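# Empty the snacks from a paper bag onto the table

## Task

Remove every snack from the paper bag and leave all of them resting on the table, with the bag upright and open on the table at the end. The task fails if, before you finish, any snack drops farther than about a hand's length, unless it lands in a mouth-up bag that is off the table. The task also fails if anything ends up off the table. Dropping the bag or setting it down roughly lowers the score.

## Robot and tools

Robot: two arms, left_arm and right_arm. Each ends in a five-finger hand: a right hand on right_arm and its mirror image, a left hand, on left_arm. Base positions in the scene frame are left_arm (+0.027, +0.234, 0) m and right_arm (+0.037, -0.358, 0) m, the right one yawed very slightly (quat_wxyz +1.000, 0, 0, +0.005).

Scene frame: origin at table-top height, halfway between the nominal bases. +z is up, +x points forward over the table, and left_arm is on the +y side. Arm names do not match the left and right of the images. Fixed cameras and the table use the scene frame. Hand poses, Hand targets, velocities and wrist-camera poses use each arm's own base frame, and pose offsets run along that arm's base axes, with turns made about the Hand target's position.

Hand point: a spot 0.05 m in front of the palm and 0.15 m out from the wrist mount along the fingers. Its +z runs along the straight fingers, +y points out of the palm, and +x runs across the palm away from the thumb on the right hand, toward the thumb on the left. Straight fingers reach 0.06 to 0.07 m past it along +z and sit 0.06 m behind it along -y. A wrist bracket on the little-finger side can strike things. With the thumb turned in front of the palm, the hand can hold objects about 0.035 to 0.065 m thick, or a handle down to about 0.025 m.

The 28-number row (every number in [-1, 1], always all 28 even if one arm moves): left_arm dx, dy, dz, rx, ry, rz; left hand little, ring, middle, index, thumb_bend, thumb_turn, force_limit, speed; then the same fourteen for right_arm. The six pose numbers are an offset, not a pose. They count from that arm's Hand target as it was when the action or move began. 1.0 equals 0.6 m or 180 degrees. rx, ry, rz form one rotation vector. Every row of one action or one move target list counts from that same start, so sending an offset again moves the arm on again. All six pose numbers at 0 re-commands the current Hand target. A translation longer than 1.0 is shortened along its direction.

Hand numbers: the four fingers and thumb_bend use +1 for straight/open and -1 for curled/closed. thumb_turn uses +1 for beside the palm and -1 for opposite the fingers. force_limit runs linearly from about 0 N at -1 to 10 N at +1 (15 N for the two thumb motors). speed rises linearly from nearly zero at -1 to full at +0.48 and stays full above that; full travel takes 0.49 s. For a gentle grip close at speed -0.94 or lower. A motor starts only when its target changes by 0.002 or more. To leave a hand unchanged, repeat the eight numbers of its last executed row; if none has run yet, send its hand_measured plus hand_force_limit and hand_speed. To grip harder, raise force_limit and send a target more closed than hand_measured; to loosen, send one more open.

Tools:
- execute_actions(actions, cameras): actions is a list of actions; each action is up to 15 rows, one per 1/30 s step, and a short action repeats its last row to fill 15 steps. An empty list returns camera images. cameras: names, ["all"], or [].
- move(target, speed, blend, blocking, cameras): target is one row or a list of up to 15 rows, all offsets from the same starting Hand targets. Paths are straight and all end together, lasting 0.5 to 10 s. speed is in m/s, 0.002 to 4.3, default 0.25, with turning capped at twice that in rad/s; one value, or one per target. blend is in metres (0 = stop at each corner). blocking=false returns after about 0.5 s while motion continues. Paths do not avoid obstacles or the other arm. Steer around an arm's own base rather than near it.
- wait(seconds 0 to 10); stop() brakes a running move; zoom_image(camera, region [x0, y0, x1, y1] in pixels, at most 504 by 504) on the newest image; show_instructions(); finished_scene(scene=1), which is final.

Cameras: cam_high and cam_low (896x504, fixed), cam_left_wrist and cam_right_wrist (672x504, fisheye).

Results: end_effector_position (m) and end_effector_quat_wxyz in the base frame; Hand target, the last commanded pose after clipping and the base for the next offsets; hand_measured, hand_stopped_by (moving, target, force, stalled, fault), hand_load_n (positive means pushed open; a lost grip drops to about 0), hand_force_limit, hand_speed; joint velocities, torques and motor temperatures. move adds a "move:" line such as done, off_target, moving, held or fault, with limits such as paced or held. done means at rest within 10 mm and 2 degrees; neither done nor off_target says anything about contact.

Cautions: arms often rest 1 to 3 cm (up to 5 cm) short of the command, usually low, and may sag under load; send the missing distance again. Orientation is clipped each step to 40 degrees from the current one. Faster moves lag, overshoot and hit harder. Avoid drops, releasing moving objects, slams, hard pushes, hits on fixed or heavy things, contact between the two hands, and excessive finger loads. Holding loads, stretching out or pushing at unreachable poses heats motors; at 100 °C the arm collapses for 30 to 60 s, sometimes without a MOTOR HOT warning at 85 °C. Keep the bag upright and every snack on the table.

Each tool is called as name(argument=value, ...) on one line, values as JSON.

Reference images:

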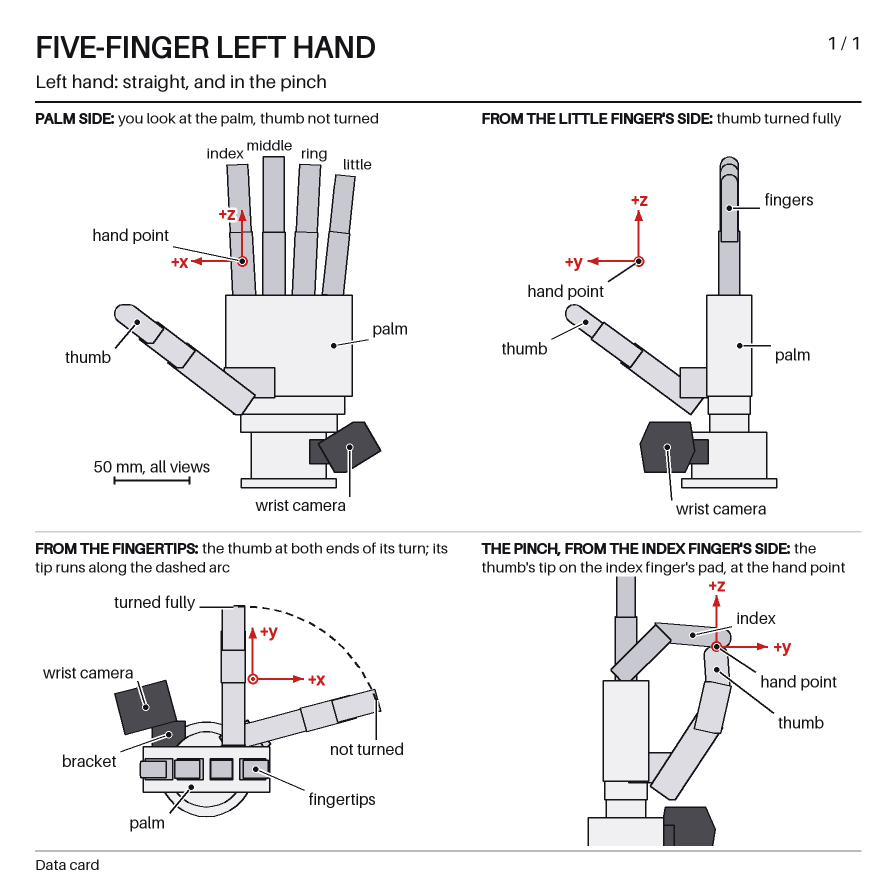

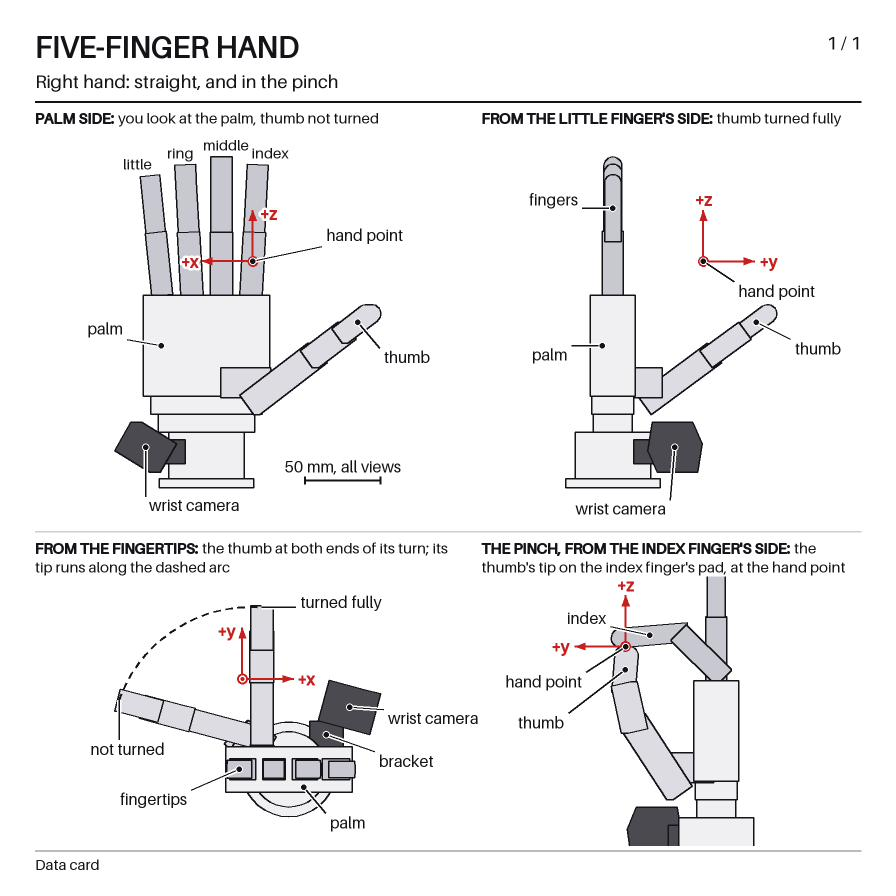

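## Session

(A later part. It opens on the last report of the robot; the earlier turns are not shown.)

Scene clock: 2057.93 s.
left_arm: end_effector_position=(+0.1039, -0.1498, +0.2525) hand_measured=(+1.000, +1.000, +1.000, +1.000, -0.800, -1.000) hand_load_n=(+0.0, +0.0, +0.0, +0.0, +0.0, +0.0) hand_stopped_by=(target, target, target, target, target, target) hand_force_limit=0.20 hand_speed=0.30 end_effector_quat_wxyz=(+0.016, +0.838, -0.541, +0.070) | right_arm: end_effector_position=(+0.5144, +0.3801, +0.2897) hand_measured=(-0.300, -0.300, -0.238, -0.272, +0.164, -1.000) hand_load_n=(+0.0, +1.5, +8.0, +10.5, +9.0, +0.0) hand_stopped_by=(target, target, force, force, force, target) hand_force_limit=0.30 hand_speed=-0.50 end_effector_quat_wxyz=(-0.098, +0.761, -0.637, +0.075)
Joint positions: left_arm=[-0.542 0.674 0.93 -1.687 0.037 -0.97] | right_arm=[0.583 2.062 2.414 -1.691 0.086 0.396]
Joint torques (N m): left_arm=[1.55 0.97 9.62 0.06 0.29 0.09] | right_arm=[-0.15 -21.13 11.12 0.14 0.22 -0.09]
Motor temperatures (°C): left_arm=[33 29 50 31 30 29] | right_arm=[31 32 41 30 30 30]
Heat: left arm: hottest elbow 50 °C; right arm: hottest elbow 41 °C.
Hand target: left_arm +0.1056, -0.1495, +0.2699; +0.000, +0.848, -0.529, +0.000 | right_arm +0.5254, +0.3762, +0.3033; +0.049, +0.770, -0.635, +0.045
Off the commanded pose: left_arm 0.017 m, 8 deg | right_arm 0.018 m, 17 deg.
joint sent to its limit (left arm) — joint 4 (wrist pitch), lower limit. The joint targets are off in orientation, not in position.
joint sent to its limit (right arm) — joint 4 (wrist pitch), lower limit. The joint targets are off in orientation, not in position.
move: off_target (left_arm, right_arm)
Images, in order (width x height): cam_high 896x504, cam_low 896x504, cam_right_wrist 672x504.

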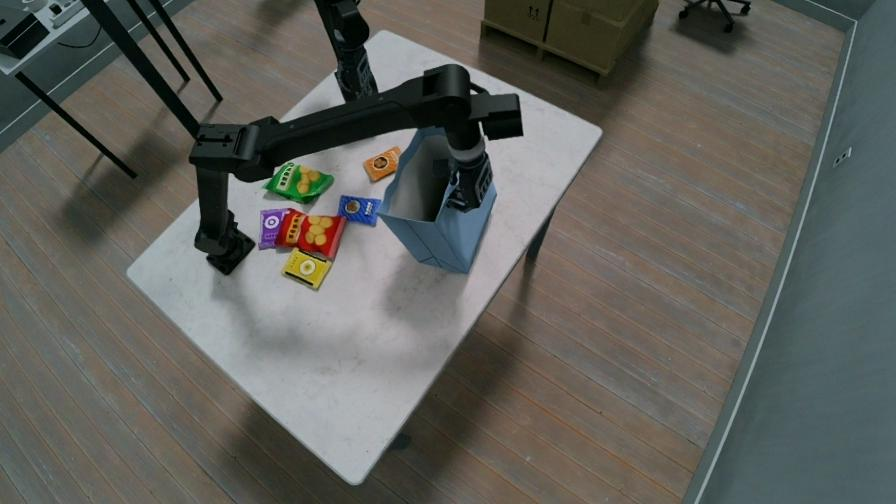

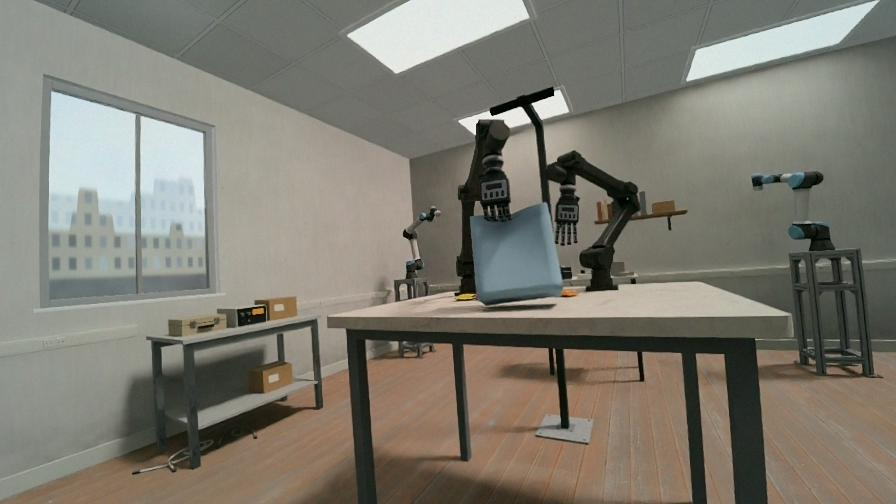

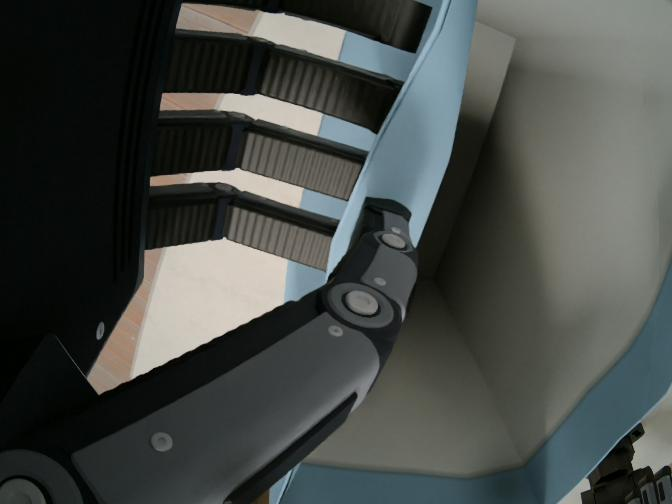

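move(target=[[0,0,0,0,0,0,1,1,1,1,-0.8,-1,0.2,0.3, -0.075,-0.267,-0.01,0,0,0,-0.3,-0.3,-0.3,-0.3,0.0,-1,0.3,-0.5]], speed=0.08, cameras=["cam_right_wrist", "cam_high", "cam_low"])

zoom_image(camera="cam_low", region=[400, 180, 650, 340])

Scene clock: 2070.17 s.
left_arm: end_effector_position=(+0.1039, -0.1498, +0.2525) hand_measured=(+1.000, +1.000, +1.000, +1.000, -0.800, -1.000) hand_load_n=(+0.0, +0.0, +0.0, +0.0, +0.0, +0.0) hand_stopped_by=(target, target, target, target, target, target) hand_force_limit=0.20 hand_speed=0.30 end_effector_quat_wxyz=(+0.016, +0.838, -0.541, +0.070) | right_arm: end_effector_position=(+0.4854, +0.2243, +0.2769) hand_measured=(-0.300, -0.300, -0.238, -0.272, +0.164, -1.000) hand_load_n=(+0.0, +1.5, +8.0, +10.5, +8.5, +0.0) hand_stopped_by=(target, target, force, force, force, target) hand_force_limit=0.30 hand_speed=-0.50 end_effector_quat_wxyz=(-0.009, +0.770, -0.634, +0.068)
Joint positions: left_arm=[-0.542 0.674 0.93 -1.687 0.037 -0.97] | right_arm=[0.396 1.849 2.05 -1.692 0.111 0.199]
Joint torques (N m): left_arm=[1.55 0.79 9.73 0.01 0.22 0.15] | right_arm=[0.26 -22.24 7.34 -0.09 0.28 -0.09]
Heat: left arm: hottest elbow 50 °C; right arm: hottest elbow 40 °C.
Hand target: left_arm +0.1056, -0.1495, +0.2699; +0.000, +0.848, -0.529, +0.000 | right_arm +0.4804, +0.2159, +0.2972; +0.049, +0.770, -0.635, +0.045
Off the commanded pose: left_arm 0.017 m, 8 deg | right_arm 0.023 m, 7 deg.
joint sent to its limit (left arm) — joint 4 (wrist pitch), lower limit. The joint targets are off in orientation, not in position.
joint sent to its limit (right arm) — joint 4 (wrist pitch), lower limit. The joint targets are off in orientation, not in position.
move: off_target (left_arm, right_arm)
Images, in order (width x height): cam_high 896x504, cam_low 896x504, cam_right_wrist 672x504.

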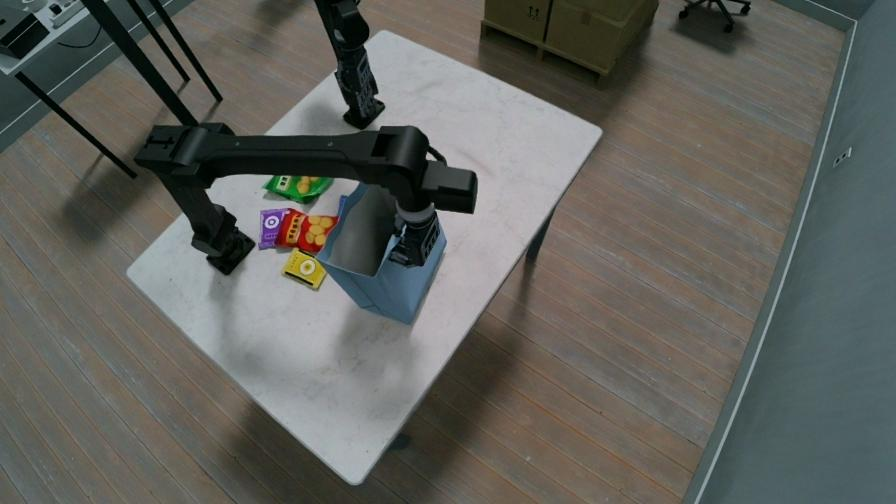

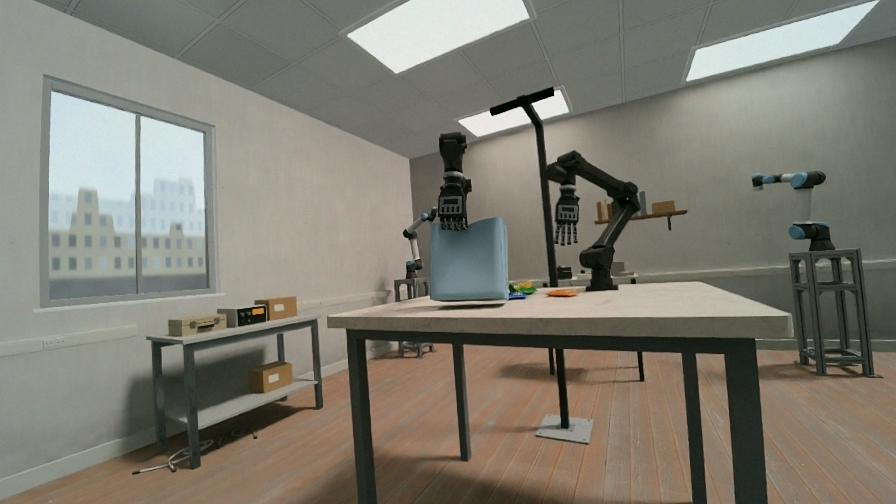

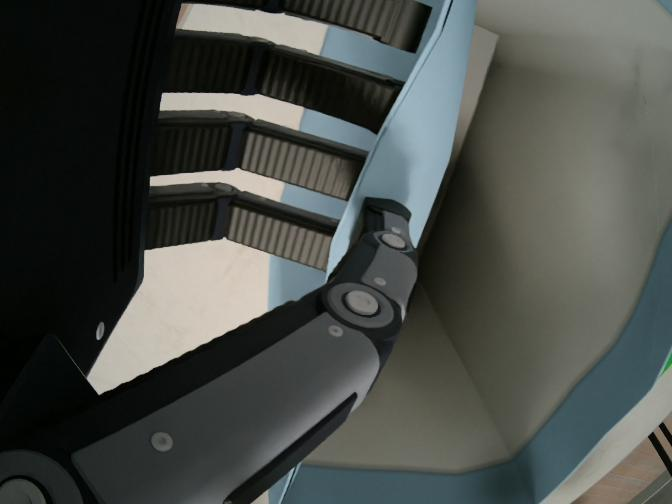

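Scaled by 2.016 from the camera's 896x504 image, which has a finer 1280x720 frame.

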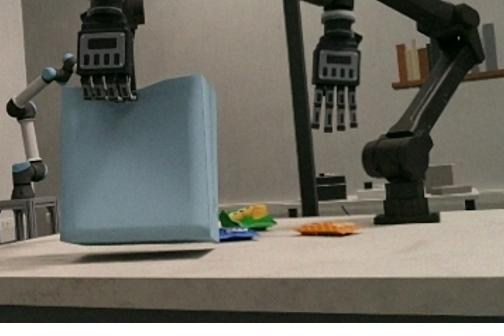

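move(target=[[0,0,0,0,0,0,1,1,1,1,-0.8,-1,0.2,0.3, -0.005,-0.12,-0.02,0,0,0,-0.3,-0.3,-0.3,-0.3,0.0,-1,0.3,-0.5]], speed=0.08, cameras=["cam_right_wrist", "cam_high", "cam_low"])

zoom_image(camera="cam_high", region=[250, 140, 500, 360])

Scene clock: 2079.60 s.
left_arm: end_effector_position=(+0.1039, -0.1498, +0.2525) hand_measured=(+1.000, +1.000, +1.000, +1.000, -0.800, -1.000) hand_load_n=(+0.0, +0.0, +0.0, +0.0, +0.0, +0.0) hand_stopped_by=(target, target, target, target, target, target) hand_force_limit=0.20 hand_speed=0.30 end_effector_quat_wxyz=(+0.016, +0.838, -0.541, +0.070) | right_arm: end_effector_position=(+0.4829, +0.1520, +0.2656) hand_measured=(-0.300, -0.300, -0.238, -0.272, +0.164, -1.000) hand_load_n=(+0.0, +1.5, +8.0, +10.0, +8.5, +0.0) hand_stopped_by=(target, target, force, force, force, target) hand_force_limit=0.30 hand_speed=-0.50 end_effector_quat_wxyz=(+0.023, +0.771, -0.634, +0.058)
Joint positions: left_arm=[-0.542 0.674 0.93 -1.687 0.037 -0.97] | right_arm=[0.282 1.812 1.96 -1.692 0.122 0.086]
Joint torques (N m): left_arm=[1.67 1.38 9.63 0.17 0.23 0.09] | right_arm=[0.09 -21.54 7.27 -0.17 0.32 -0.09]
Heat: left arm: hottest elbow 50 °C; right arm: hottest elbow 40 °C.
Hand target: left_arm +0.1056, -0.1495, +0.2699; +0.000, +0.848, -0.529, +0.000 | right_arm +0.4774, +0.1440, +0.2851; +0.049, +0.770, -0.635, +0.045
Off the commanded pose: left_arm 0.017 m, 8 deg | right_arm 0.022 m, 3 deg.
joint sent to its limit (left arm) — joint 4 (wrist pitch), lower limit. The joint targets are off in orientation, not in position.
joint sent to its limit (right arm) — joint 4 (wrist pitch), lower limit. The joint targets are off in orientation, not in position.
move: off_target (left_arm, right_arm)
Images, in order (width x height): cam_high 896x504, cam_low 896x504, cam_right_wrist 672x504.

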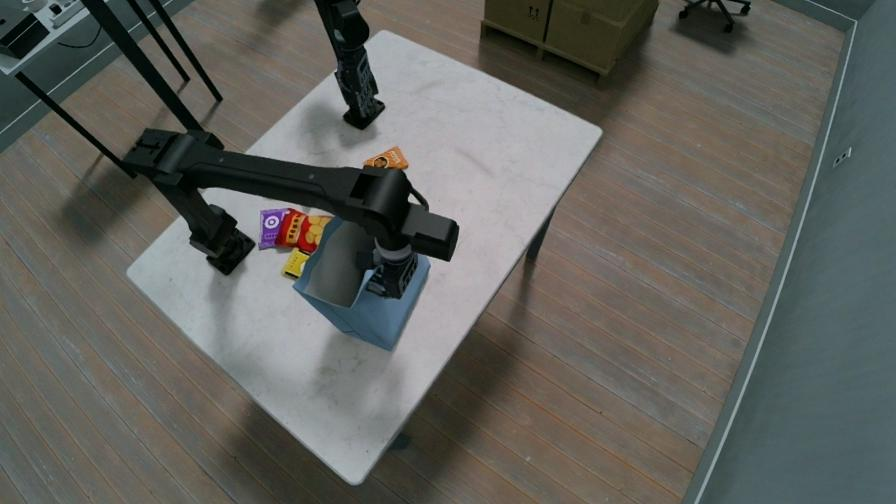

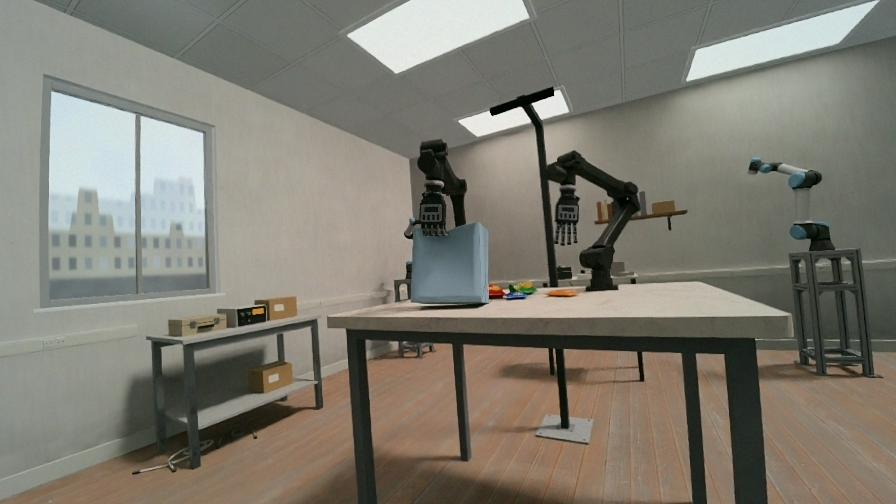

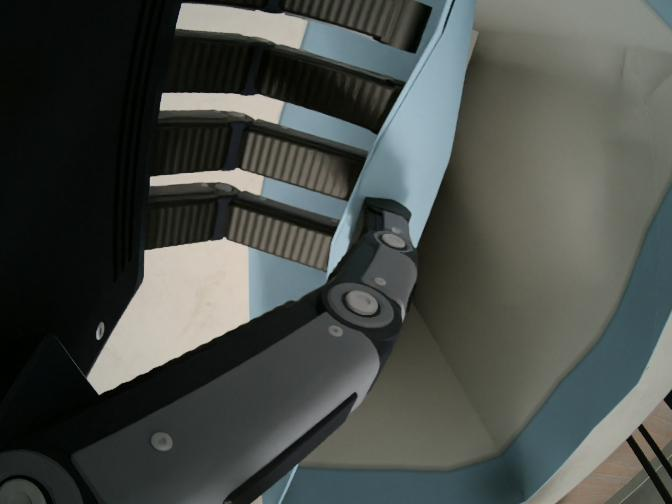

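Scaled by 2.016 from the camera's 896x504 image, which has a finer 1280x720 frame.

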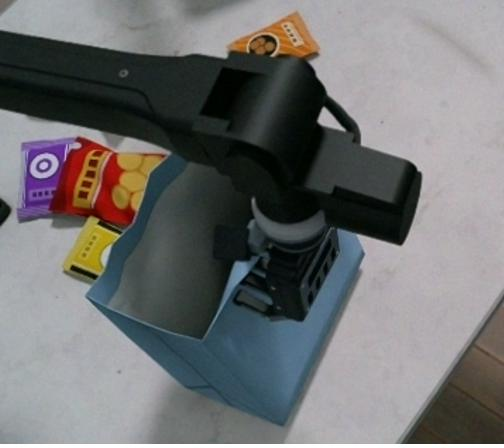

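move(target=[[0,0,0,0,0,0,1,1,1,1,-0.8,-1,0.2,0.3, 0.0,0.0,-0.035,0,0,0,-0.3,-0.3,-0.3,-0.3,0.0,-1,0.3,-0.5]], speed=0.04, cameras=["cam_low"])

zoom_image(camera="cam_low", region=[350, 180, 600, 340])

Scene clock: 2083.53 s.
left_arm: end_effector_position=(+0.1039, -0.1498, +0.2525) hand_measured=(+1.000, +1.000, +1.000, +1.000, -0.800, -1.000) hand_load_n=(+0.0, +0.0, +0.0, +0.0, +0.0, +0.0) hand_stopped_by=(target, target, target, target, target, target) hand_force_limit=0.20 hand_speed=0.30 end_effector_quat_wxyz=(+0.016, +0.838, -0.541, +0.070) | right_arm: end_effector_position=(+0.4789, +0.1502, +0.2593) hand_measured=(-0.300, -0.300, -0.238, -0.272, +0.164, -1.000) hand_load_n=(+0.0, +1.0, +8.5, +9.5, +8.5, +0.0) hand_stopped_by=(target, target, force, force, force, target) hand_force_limit=0.30 hand_speed=-0.50 end_effector_quat_wxyz=(+0.032, +0.771, -0.633, +0.053)
Joint positions: left_arm=[-0.542 0.674 0.93 -1.687 0.037 -0.97] | right_arm=[0.282 1.812 1.941 -1.692 0.125 0.085]
Joint torques (N m): left_arm=[1.61 0.09 9.51 0.01 0.3 0.1] | right_arm=[0.21 -18.9 7.25 -0.21 0.32 -0.06]
Heat: left arm: hottest elbow 50 °C; right arm: hottest elbow 39 °C.
Hand target: left_arm +0.1056, -0.1495, +0.2699; +0.000, +0.848, -0.529, +0.000 | right_arm +0.4775, +0.1440, +0.2642; +0.049, +0.770, -0.635, +0.045
Off the commanded pose: left_arm 0.017 m, 8 deg | right_arm 0.008 m, 2 deg.
joint sent to its limit (left arm) — joint 4 (wrist pitch), lower limit. The joint targets are off in orientation, not in position.
joint sent to its limit (right arm) — joint 4 (wrist pitch), lower limit. The joint targets still meet the commanded pose.
move: off_target (left_arm)
Images, in order (width x height): cam_low 896x504.

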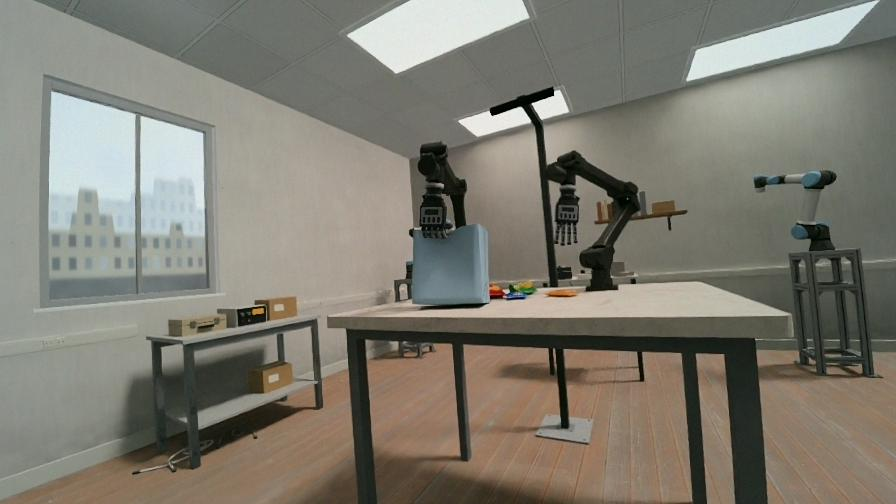

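Scaled by 2.016 from the camera's 896x504 image, which has a finer 1280x720 frame.

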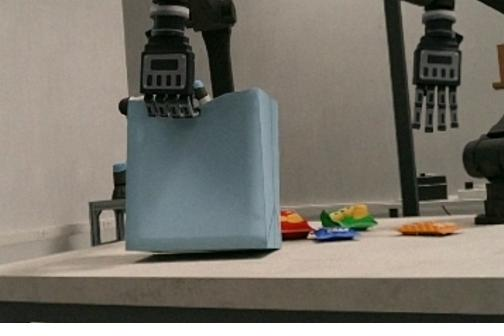

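move(target=[[0,0,0,0,0,0,1,1,1,1,-0.8,-1,0.2,0.3, 0.0,0.0,-0.03,0,0,0,-0.3,-0.3,-0.3,-0.3,0.0,-1,0.3,-0.5]], speed=0.03, cameras=["cam_low"])

zoom_image(camera="cam_low", region=[390, 210, 540, 330])

Scene clock: 2087.90 s.
left_arm: end_effector_position=(+0.1039, -0.1498, +0.2525) hand_measured=(+1.000, +1.000, +1.000, +1.000, -0.800, -1.000) hand_load_n=(+0.0, +0.0, +0.0, +0.0, +0.0, +0.0) hand_stopped_by=(target, target, target, target, target, target) hand_force_limit=0.20 hand_speed=0.30 end_effector_quat_wxyz=(+0.016, +0.838, -0.541, +0.070) | right_arm: end_effector_position=(+0.4746, +0.1485, +0.2512) hand_measured=(-0.300, -0.300, -0.238, -0.272, +0.164, -1.000) hand_load_n=(+0.5, +1.0, +8.5, +9.5, +8.5, +0.0) hand_stopped_by=(target, target, force, force, force, target) hand_force_limit=0.30 hand_speed=-0.50 end_effector_quat_wxyz=(+0.043, +0.772, -0.633, +0.047)
Joint positions: left_arm=[-0.542 0.674 0.93 -1.687 0.037 -0.97] | right_arm=[0.282 1.815 1.919 -1.692 0.127 0.085]
Joint torques (N m): left_arm=[1.79 0.73 9.74 0.01 0.23 0.1] | right_arm=[0.21 -17.03 7.27 0.08 0.34 -0.02]
Heat: left arm: hottest elbow 50 °C; right arm: hottest elbow 39 °C.
Hand target: left_arm +0.1056, -0.1495, +0.2699; +0.000, +0.848, -0.529, +0.000 | right_arm +0.4774, +0.1440, +0.2462; +0.049, +0.770, -0.635, +0.045
Off the commanded pose: left_arm 0.017 m, 8 deg | right_arm 0.007 m, 1 deg.
joint sent to its limit (left arm) — joint 4 (wrist pitch), lower limit. The joint targets are off in orientation, not in position.
move: off_target (left_arm)
Images, in order (width x height): cam_low 896x504.

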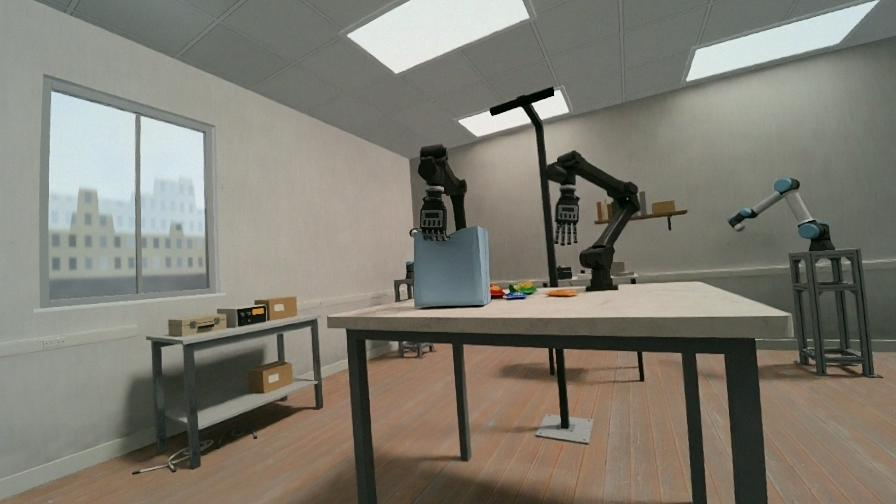

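Scaled by 3.360 from the camera's 896x504 image, which has a finer 1280x720 frame.

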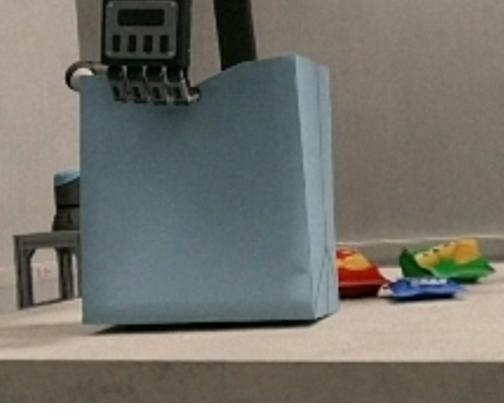

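move(target=[[0,0,0,0,0,0,1,1,1,1,-0.8,-1,0.2,0.3, 0.0,0.0,-0.02,0,0,0,-0.3,-0.3,-0.3,-0.3,0.0,-1,0.3,-0.5]], speed=0.03, cameras=["cam_low", "cam_right_wrist"])

zoom_image(camera="cam_low", region=[390, 210, 540, 330])

Scene clock: 2090.43 s.
left_arm: end_effector_position=(+0.1039, -0.1498, +0.2525) hand_measured=(+1.000, +1.000, +1.000, +1.000, -0.800, -1.000) hand_load_n=(+0.0, +0.0, +0.0, +0.5, +0.0, +0.0) hand_stopped_by=(target, target, target, target, target, target) hand_force_limit=0.20 hand_speed=0.30 end_effector_quat_wxyz=(+0.016, +0.838, -0.541, +0.070) | right_arm: end_effector_position=(+0.4710, +0.1472, +0.2403) hand_measured=(-0.300, -0.300, -0.238, -0.272, +0.164, -1.000) hand_load_n=(+0.0, +0.5, +7.5, +9.5, +8.5, -0.5) hand_stopped_by=(target, target, force, force, force, target) hand_force_limit=0.30 hand_speed=-0.50 end_effector_quat_wxyz=(+0.051, +0.772, -0.632, +0.043)
Joint positions: left_arm=[-0.542 0.674 0.93 -1.687 0.037 -0.97] | right_arm=[0.282 1.815 1.887 -1.678 0.128 0.085]
Joint torques (N m): left_arm=[2.08 0.44 9.54 -0.02 0.29 0.12] | right_arm=[0.26 -17.44 6.89 0.79 0.28 -0.02]
Heat: left arm: hottest elbow 50 °C; right arm: hottest elbow 39 °C.
Hand target: left_arm +0.1056, -0.1495, +0.2699; +0.000, +0.848, -0.529, +0.000 | right_arm +0.4774, +0.1440, +0.2343; +0.049, +0.770, -0.635, +0.045
Off the commanded pose: left_arm 0.017 m, 8 deg | right_arm 0.009 m, 1 deg.
joint sent to its limit (left arm) — joint 4 (wrist pitch), lower limit. The joint targets are off in orientation, not in position.
move: off_target (left_arm)
Images, in order (width x height): cam_low 896x504, cam_right_wrist 672x504.

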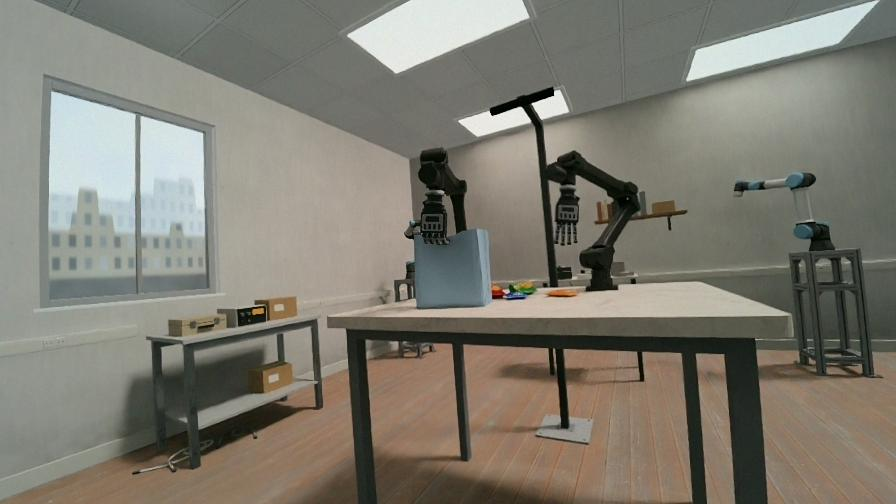

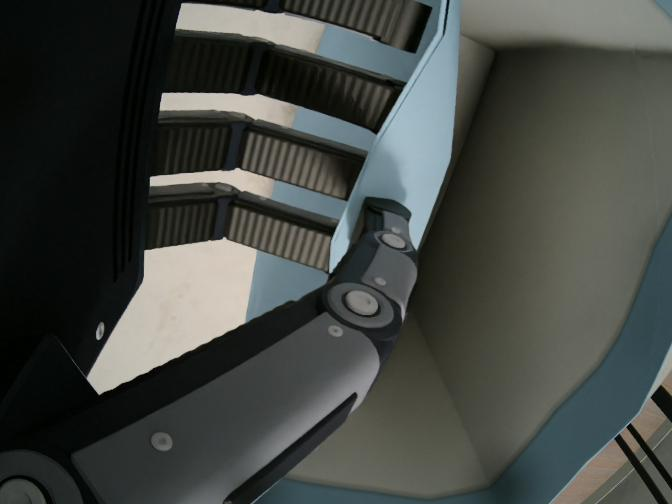

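Scaled by 3.360 from the camera's 896x504 image, which has a finer 1280x720 frame.

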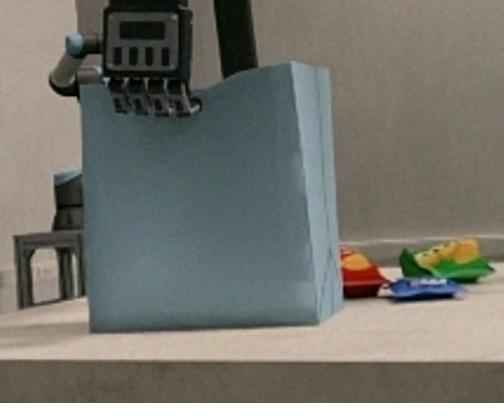

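move(target=[[0,0,0,0,0,0,1,1,1,1,-0.8,-1,0.2,0.3, 0.0,0.0,0,0,0,0,-0.1,-0.1,-0.1,-0.1,0.35,-1,0.3,-0.4],[0,0,0,0,0,0,1,1,1,1,-0.8,-1,0.2,0.3, 0.0,0.0,0,0,0,0,0.4,0.4,0.4,0.4,0.6,-1,0.3,-0.2]], speed=0.03, cameras=["cam_low", "cam_high", "cam_right_wrist"])

zoom_image(camera="cam_low", region=[390, 210, 540, 330])

Scene clock: 2094.73 s.
left_arm: end_effector_position=(+0.1039, -0.1498, +0.2525) hand_measured=(+1.000, +1.000, +1.000, +1.000, -0.800, -1.000) hand_load_n=(+0.0, +0.0, +0.0, +0.0, +0.0, +0.0) hand_stopped_by=(target, target, target, target, target, target) hand_force_limit=0.20 hand_speed=0.30 end_effector_quat_wxyz=(+0.016, +0.838, -0.541, +0.070) | right_arm: end_effector_position=(+0.4721, +0.1475, +0.2389) hand_measured=(+0.400, +0.400, +0.400, +0.400, +0.600, -1.000) hand_load_n=(+0.0, +0.0, +0.0, +0.0, +0.0, +0.0) hand_stopped_by=(target, target, target, target, target, target) hand_force_limit=0.30 hand_speed=-0.20 end_effector_quat_wxyz=(+0.049, +0.772, -0.632, +0.044)
Joint positions: left_arm=[-0.542 0.674 0.93 -1.687 0.037 -0.97] | right_arm=[0.282 1.815 1.884 -1.671 0.128 0.085]
Joint torques (N m): left_arm=[1.9 0.26 9.52 0.17 0.24 0.13] | right_arm=[0.26 -17.38 7.13 0.51 0.29 -0.02]
Heat: left arm: hottest elbow 50 °C; right arm: hottest elbow 38 °C.
Hand target: left_arm +0.1056, -0.1495, +0.2699; +0.000, +0.848, -0.529, +0.000 | right_arm +0.4773, +0.1440, +0.2342; +0.049, +0.770, -0.635, +0.045
Off the commanded pose: left_arm 0.017 m, 8 deg | right_arm 0.008 m, 0 deg.
joint sent to its limit (left arm) — joint 4 (wrist pitch), lower limit. The joint targets are off in orientation, not in position.
move: off_target (left_arm)
Images, in order (width x height): cam_high 896x504, cam_low 896x504, cam_right_wrist 672x504.

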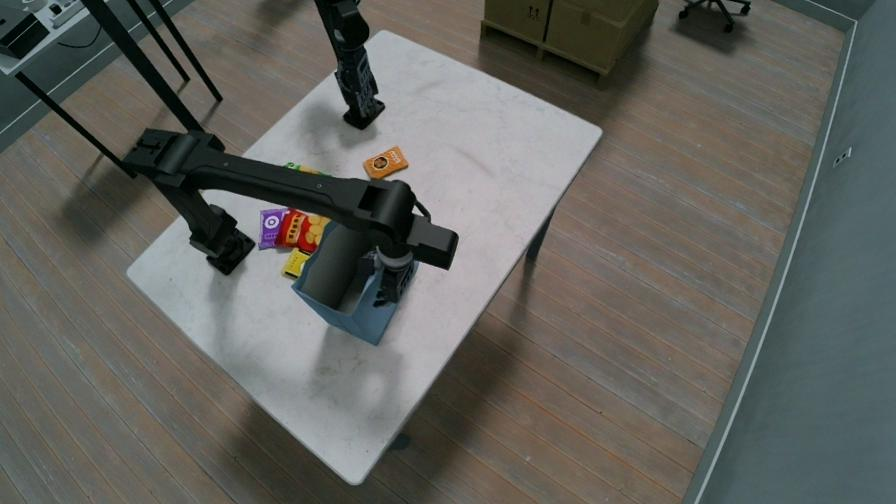

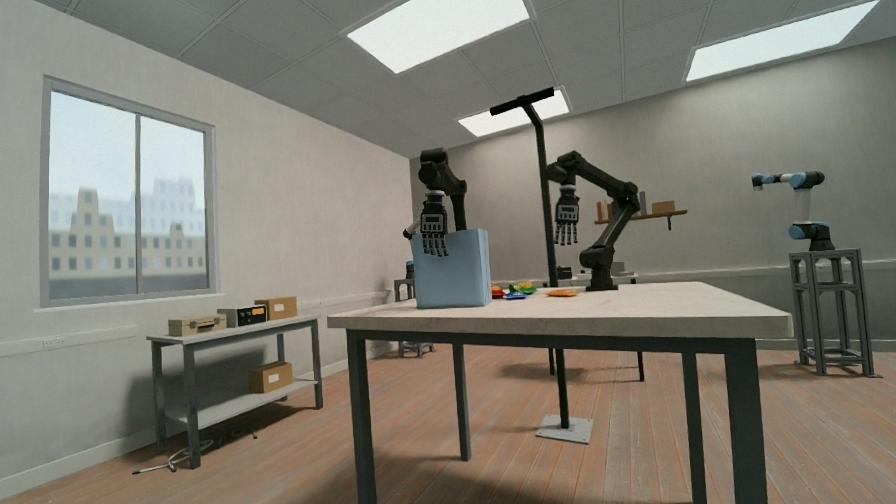

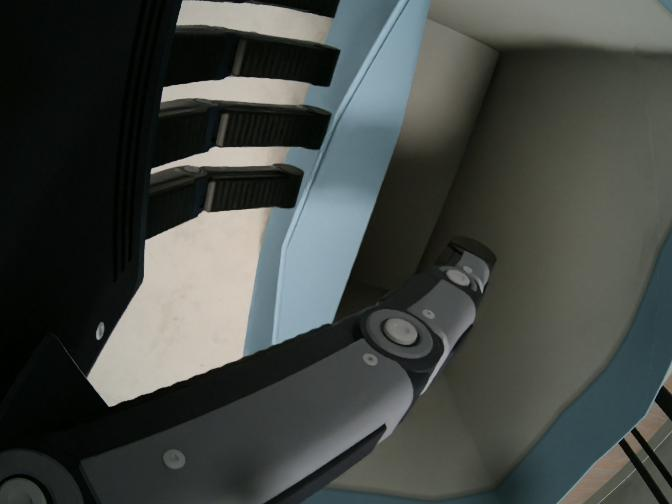

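Scaled by 3.360 from the camera's 896x504 image, which has a finer 1280x720 frame.

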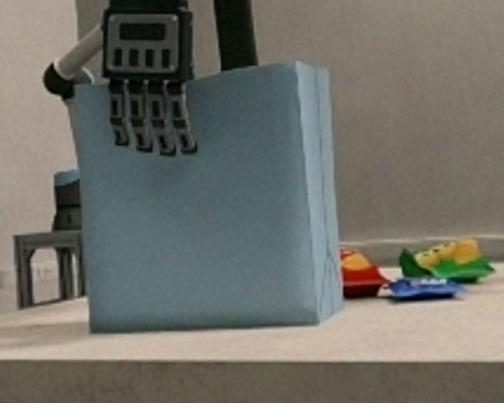

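move(target=[[0,0,0,0,0,0,1,1,1,1,-0.8,-1,0.2,0.3, 0.0,0.0,0.1,0,0,0,0.4,0.4,0.4,0.4,0.6,-1,0.3,-0.2],[0,0,0,0,0,0,1,1,1,1,-0.8,-1,0.2,0.3, 0.0,0.0,0.22,0,0,0,0.4,0.4,0.4,0.4,0.6,-1,0.3,-0.2]], speed=0.07, blend=0.01, cameras=["cam_low", "cam_high", "cam_right_wrist"])

Scene clock: 2101.60 s.
left_arm: end_effector_position=(+0.1039, -0.1498, +0.2525) hand_measured=(+1.000, +1.000, +1.000, +1.000, -0.800, -1.000) hand_load_n=(+0.0, +0.0, +0.0, +0.0, +0.0, +0.0) hand_stopped_by=(target, target, target, target, target, target) hand_force_limit=0.20 hand_speed=0.30 end_effector_quat_wxyz=(+0.016, +0.838, -0.541, +0.070) | right_arm: end_effector_position=(+0.4752, +0.1498, +0.3367) hand_measured=(+0.400, +0.400, +0.400, +0.400, +0.600, -1.000) hand_load_n=(+0.0, +0.0, +0.0, +0.0, +0.0, +0.0) hand_stopped_by=(target, target, target, target, target, target) hand_force_limit=0.30 hand_speed=-0.20 end_effector_quat_wxyz=(-0.045, +0.770, -0.628, +0.102)
Joint positions: left_arm=[-0.542 0.674 0.93 -1.687 0.037 -0.97] | right_arm=[0.282 1.706 2.018 -1.692 0.116 0.068]
Joint torques (N m): left_arm=[1.55 0.5 9.54 0.08 0.24 0.15] | right_arm=[0.03 -18.67 10.93 0.09 0.07 -0.11]
Heat: left arm: hottest elbow 50 °C; right arm: hottest elbow 38 °C.
Hand target: left_arm +0.1056, -0.1495, +0.2699; +0.000, +0.848, -0.529, +0.000 | right_arm +0.4774, +0.1440, +0.3662; +0.049, +0.770, -0.635, +0.045
Off the commanded pose: left_arm 0.017 m, 8 deg | right_arm 0.030 m, 13 deg.
joint sent to its limit (left arm) — joint 4 (wrist pitch), lower limit. The joint targets are off in orientation, not in position.
joint sent to its limit (right arm) — joint 4 (wrist pitch), lower limit. The joint targets are off in orientation, not in position.
move: off_target (left_arm, right_arm)
Images, in order (width x height): cam_high 896x504, cam_low 896x504, cam_right_wrist 672x504.

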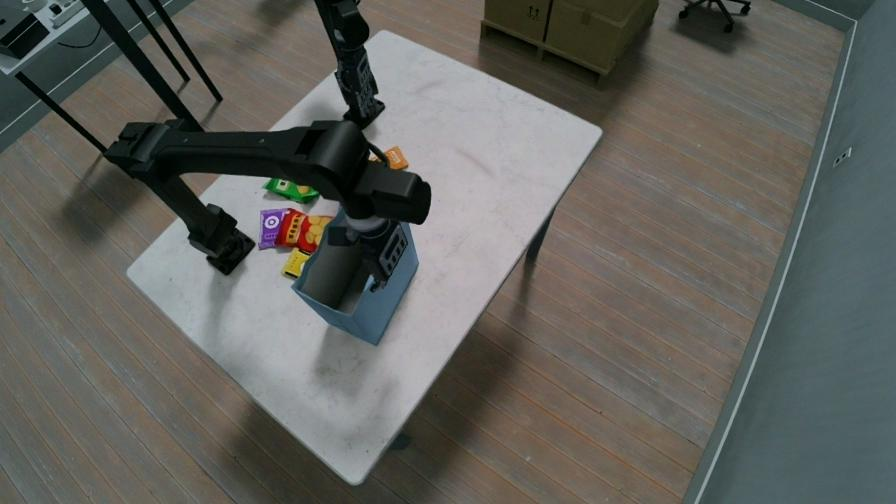

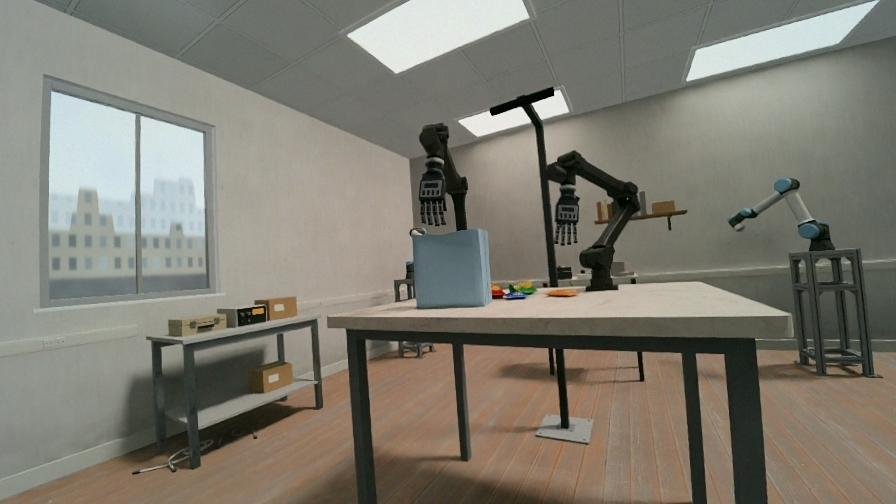

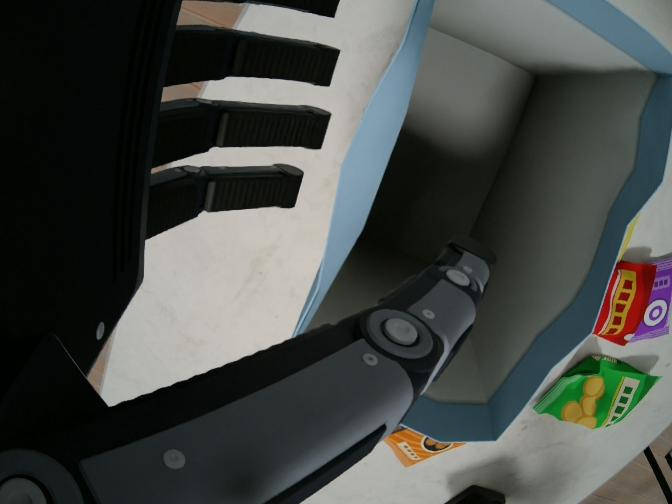

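move(target=[[0,0,0,0,0,0,1,1,1,1,-0.8,-1,0.2,0.3, 0.0,0.0,0.1,0,-0.06,0,0.4,0.4,0.4,0.4,0.6,-1,0.3,-0.2],[0,0,0,0,0,0,1,1,1,1,-0.8,-1,0.2,0.3, -0.25,-0.05,0.12,0,-0.06,0,0.4,0.4,0.4,0.4,0.6,-1,0.3,-0.2]], speed=0.12, blend=0.02, cameras=["cam_low", "cam_high", "cam_right_wrist"])

zoom_image(camera="cam_high", region=[240, 130, 480, 360])

Scene clock: 2107.53 s.
left_arm: end_effector_position=(+0.1039, -0.1498, +0.2525) hand_measured=(+1.000, +1.000, +1.000, +1.000, -0.800, -1.000) hand_load_n=(+0.0, +0.0, +0.0, +0.0, +0.0, +0.0) hand_stopped_by=(target, target, target, target, target, target) hand_force_limit=0.20 hand_speed=0.30 end_effector_quat_wxyz=(+0.016, +0.838, -0.541, +0.070) | right_arm: end_effector_position=(+0.3346, +0.1099, +0.4337) hand_measured=(+0.400, +0.400, +0.400, +0.400, +0.600, -1.000) hand_load_n=(+0.0, +0.5, +0.0, +0.0, +0.0, +0.0) hand_stopped_by=(target, target, target, target, target, target) hand_force_limit=0.30 hand_speed=-0.20 end_effector_quat_wxyz=(-0.123, +0.754, -0.619, +0.183)
Joint positions: left_arm=[-0.542 0.674 0.93 -1.687 0.037 -0.97] | right_arm=[0.313 1.251 1.784 -1.692 0.172 0.081]
Joint torques (N m): left_arm=[1.9 0.73 9.58 -0.13 0.23 0.09] | right_arm=[1.9 -9.23 6.98 0.44 0.12 0.11]
Heat: left arm: hottest elbow 50 °C; right arm: hottest elbow 39 °C.
Hand target: left_arm +0.1056, -0.1495, +0.2699; +0.000, +0.848, -0.529, +0.000 | right_arm +0.3274, +0.1139, +0.4381; -0.011, +0.762, -0.637, +0.117
Off the commanded pose: left_arm 0.017 m, 8 deg | right_arm 0.009 m, 15 deg.
joint sent to its limit (left arm) — joint 4 (wrist pitch), lower limit. The joint targets are off in orientation, not in position.
joint sent to its limit (right arm) — joint 4 (wrist pitch), lower limit. The joint targets are off in orientation, not in position.
move: off_target (left_arm, right_arm)
Images, in order (width x height): cam_high 896x504, cam_low 896x504, cam_right_wrist 672x504.

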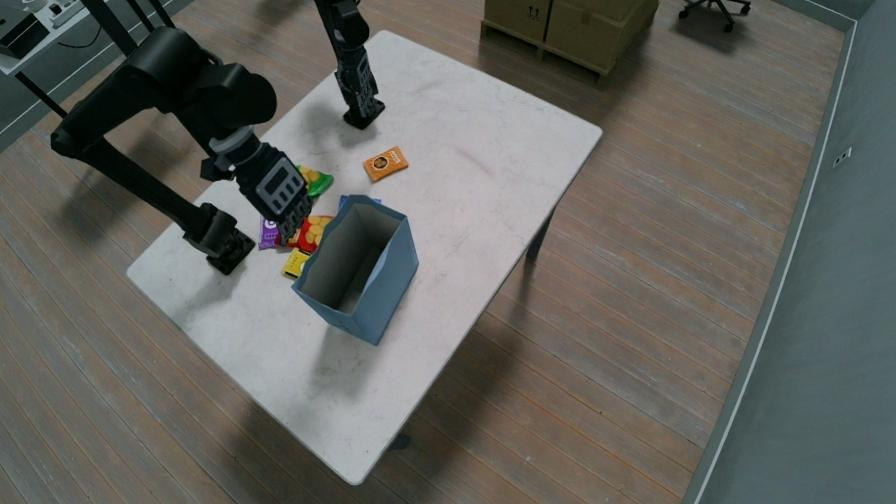

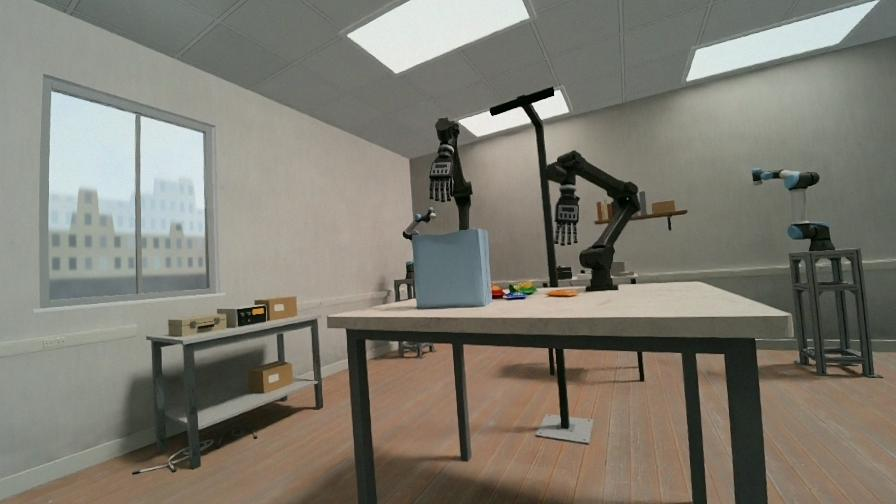

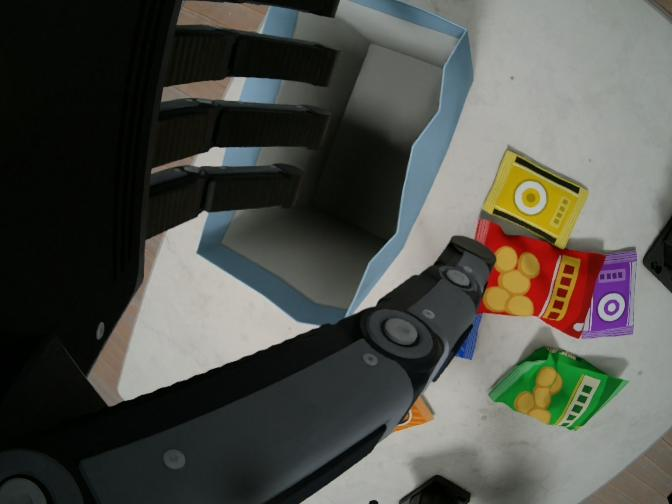

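Scaled by 2.100 from the camera's 896x504 image, which has a finer 1280x720 frame.

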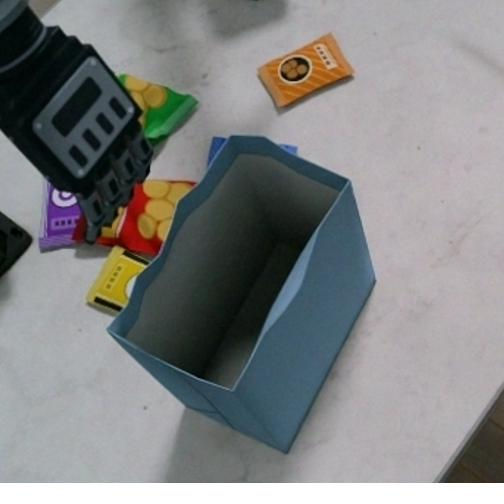

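finished_scene()

The scene is finished: the task was done.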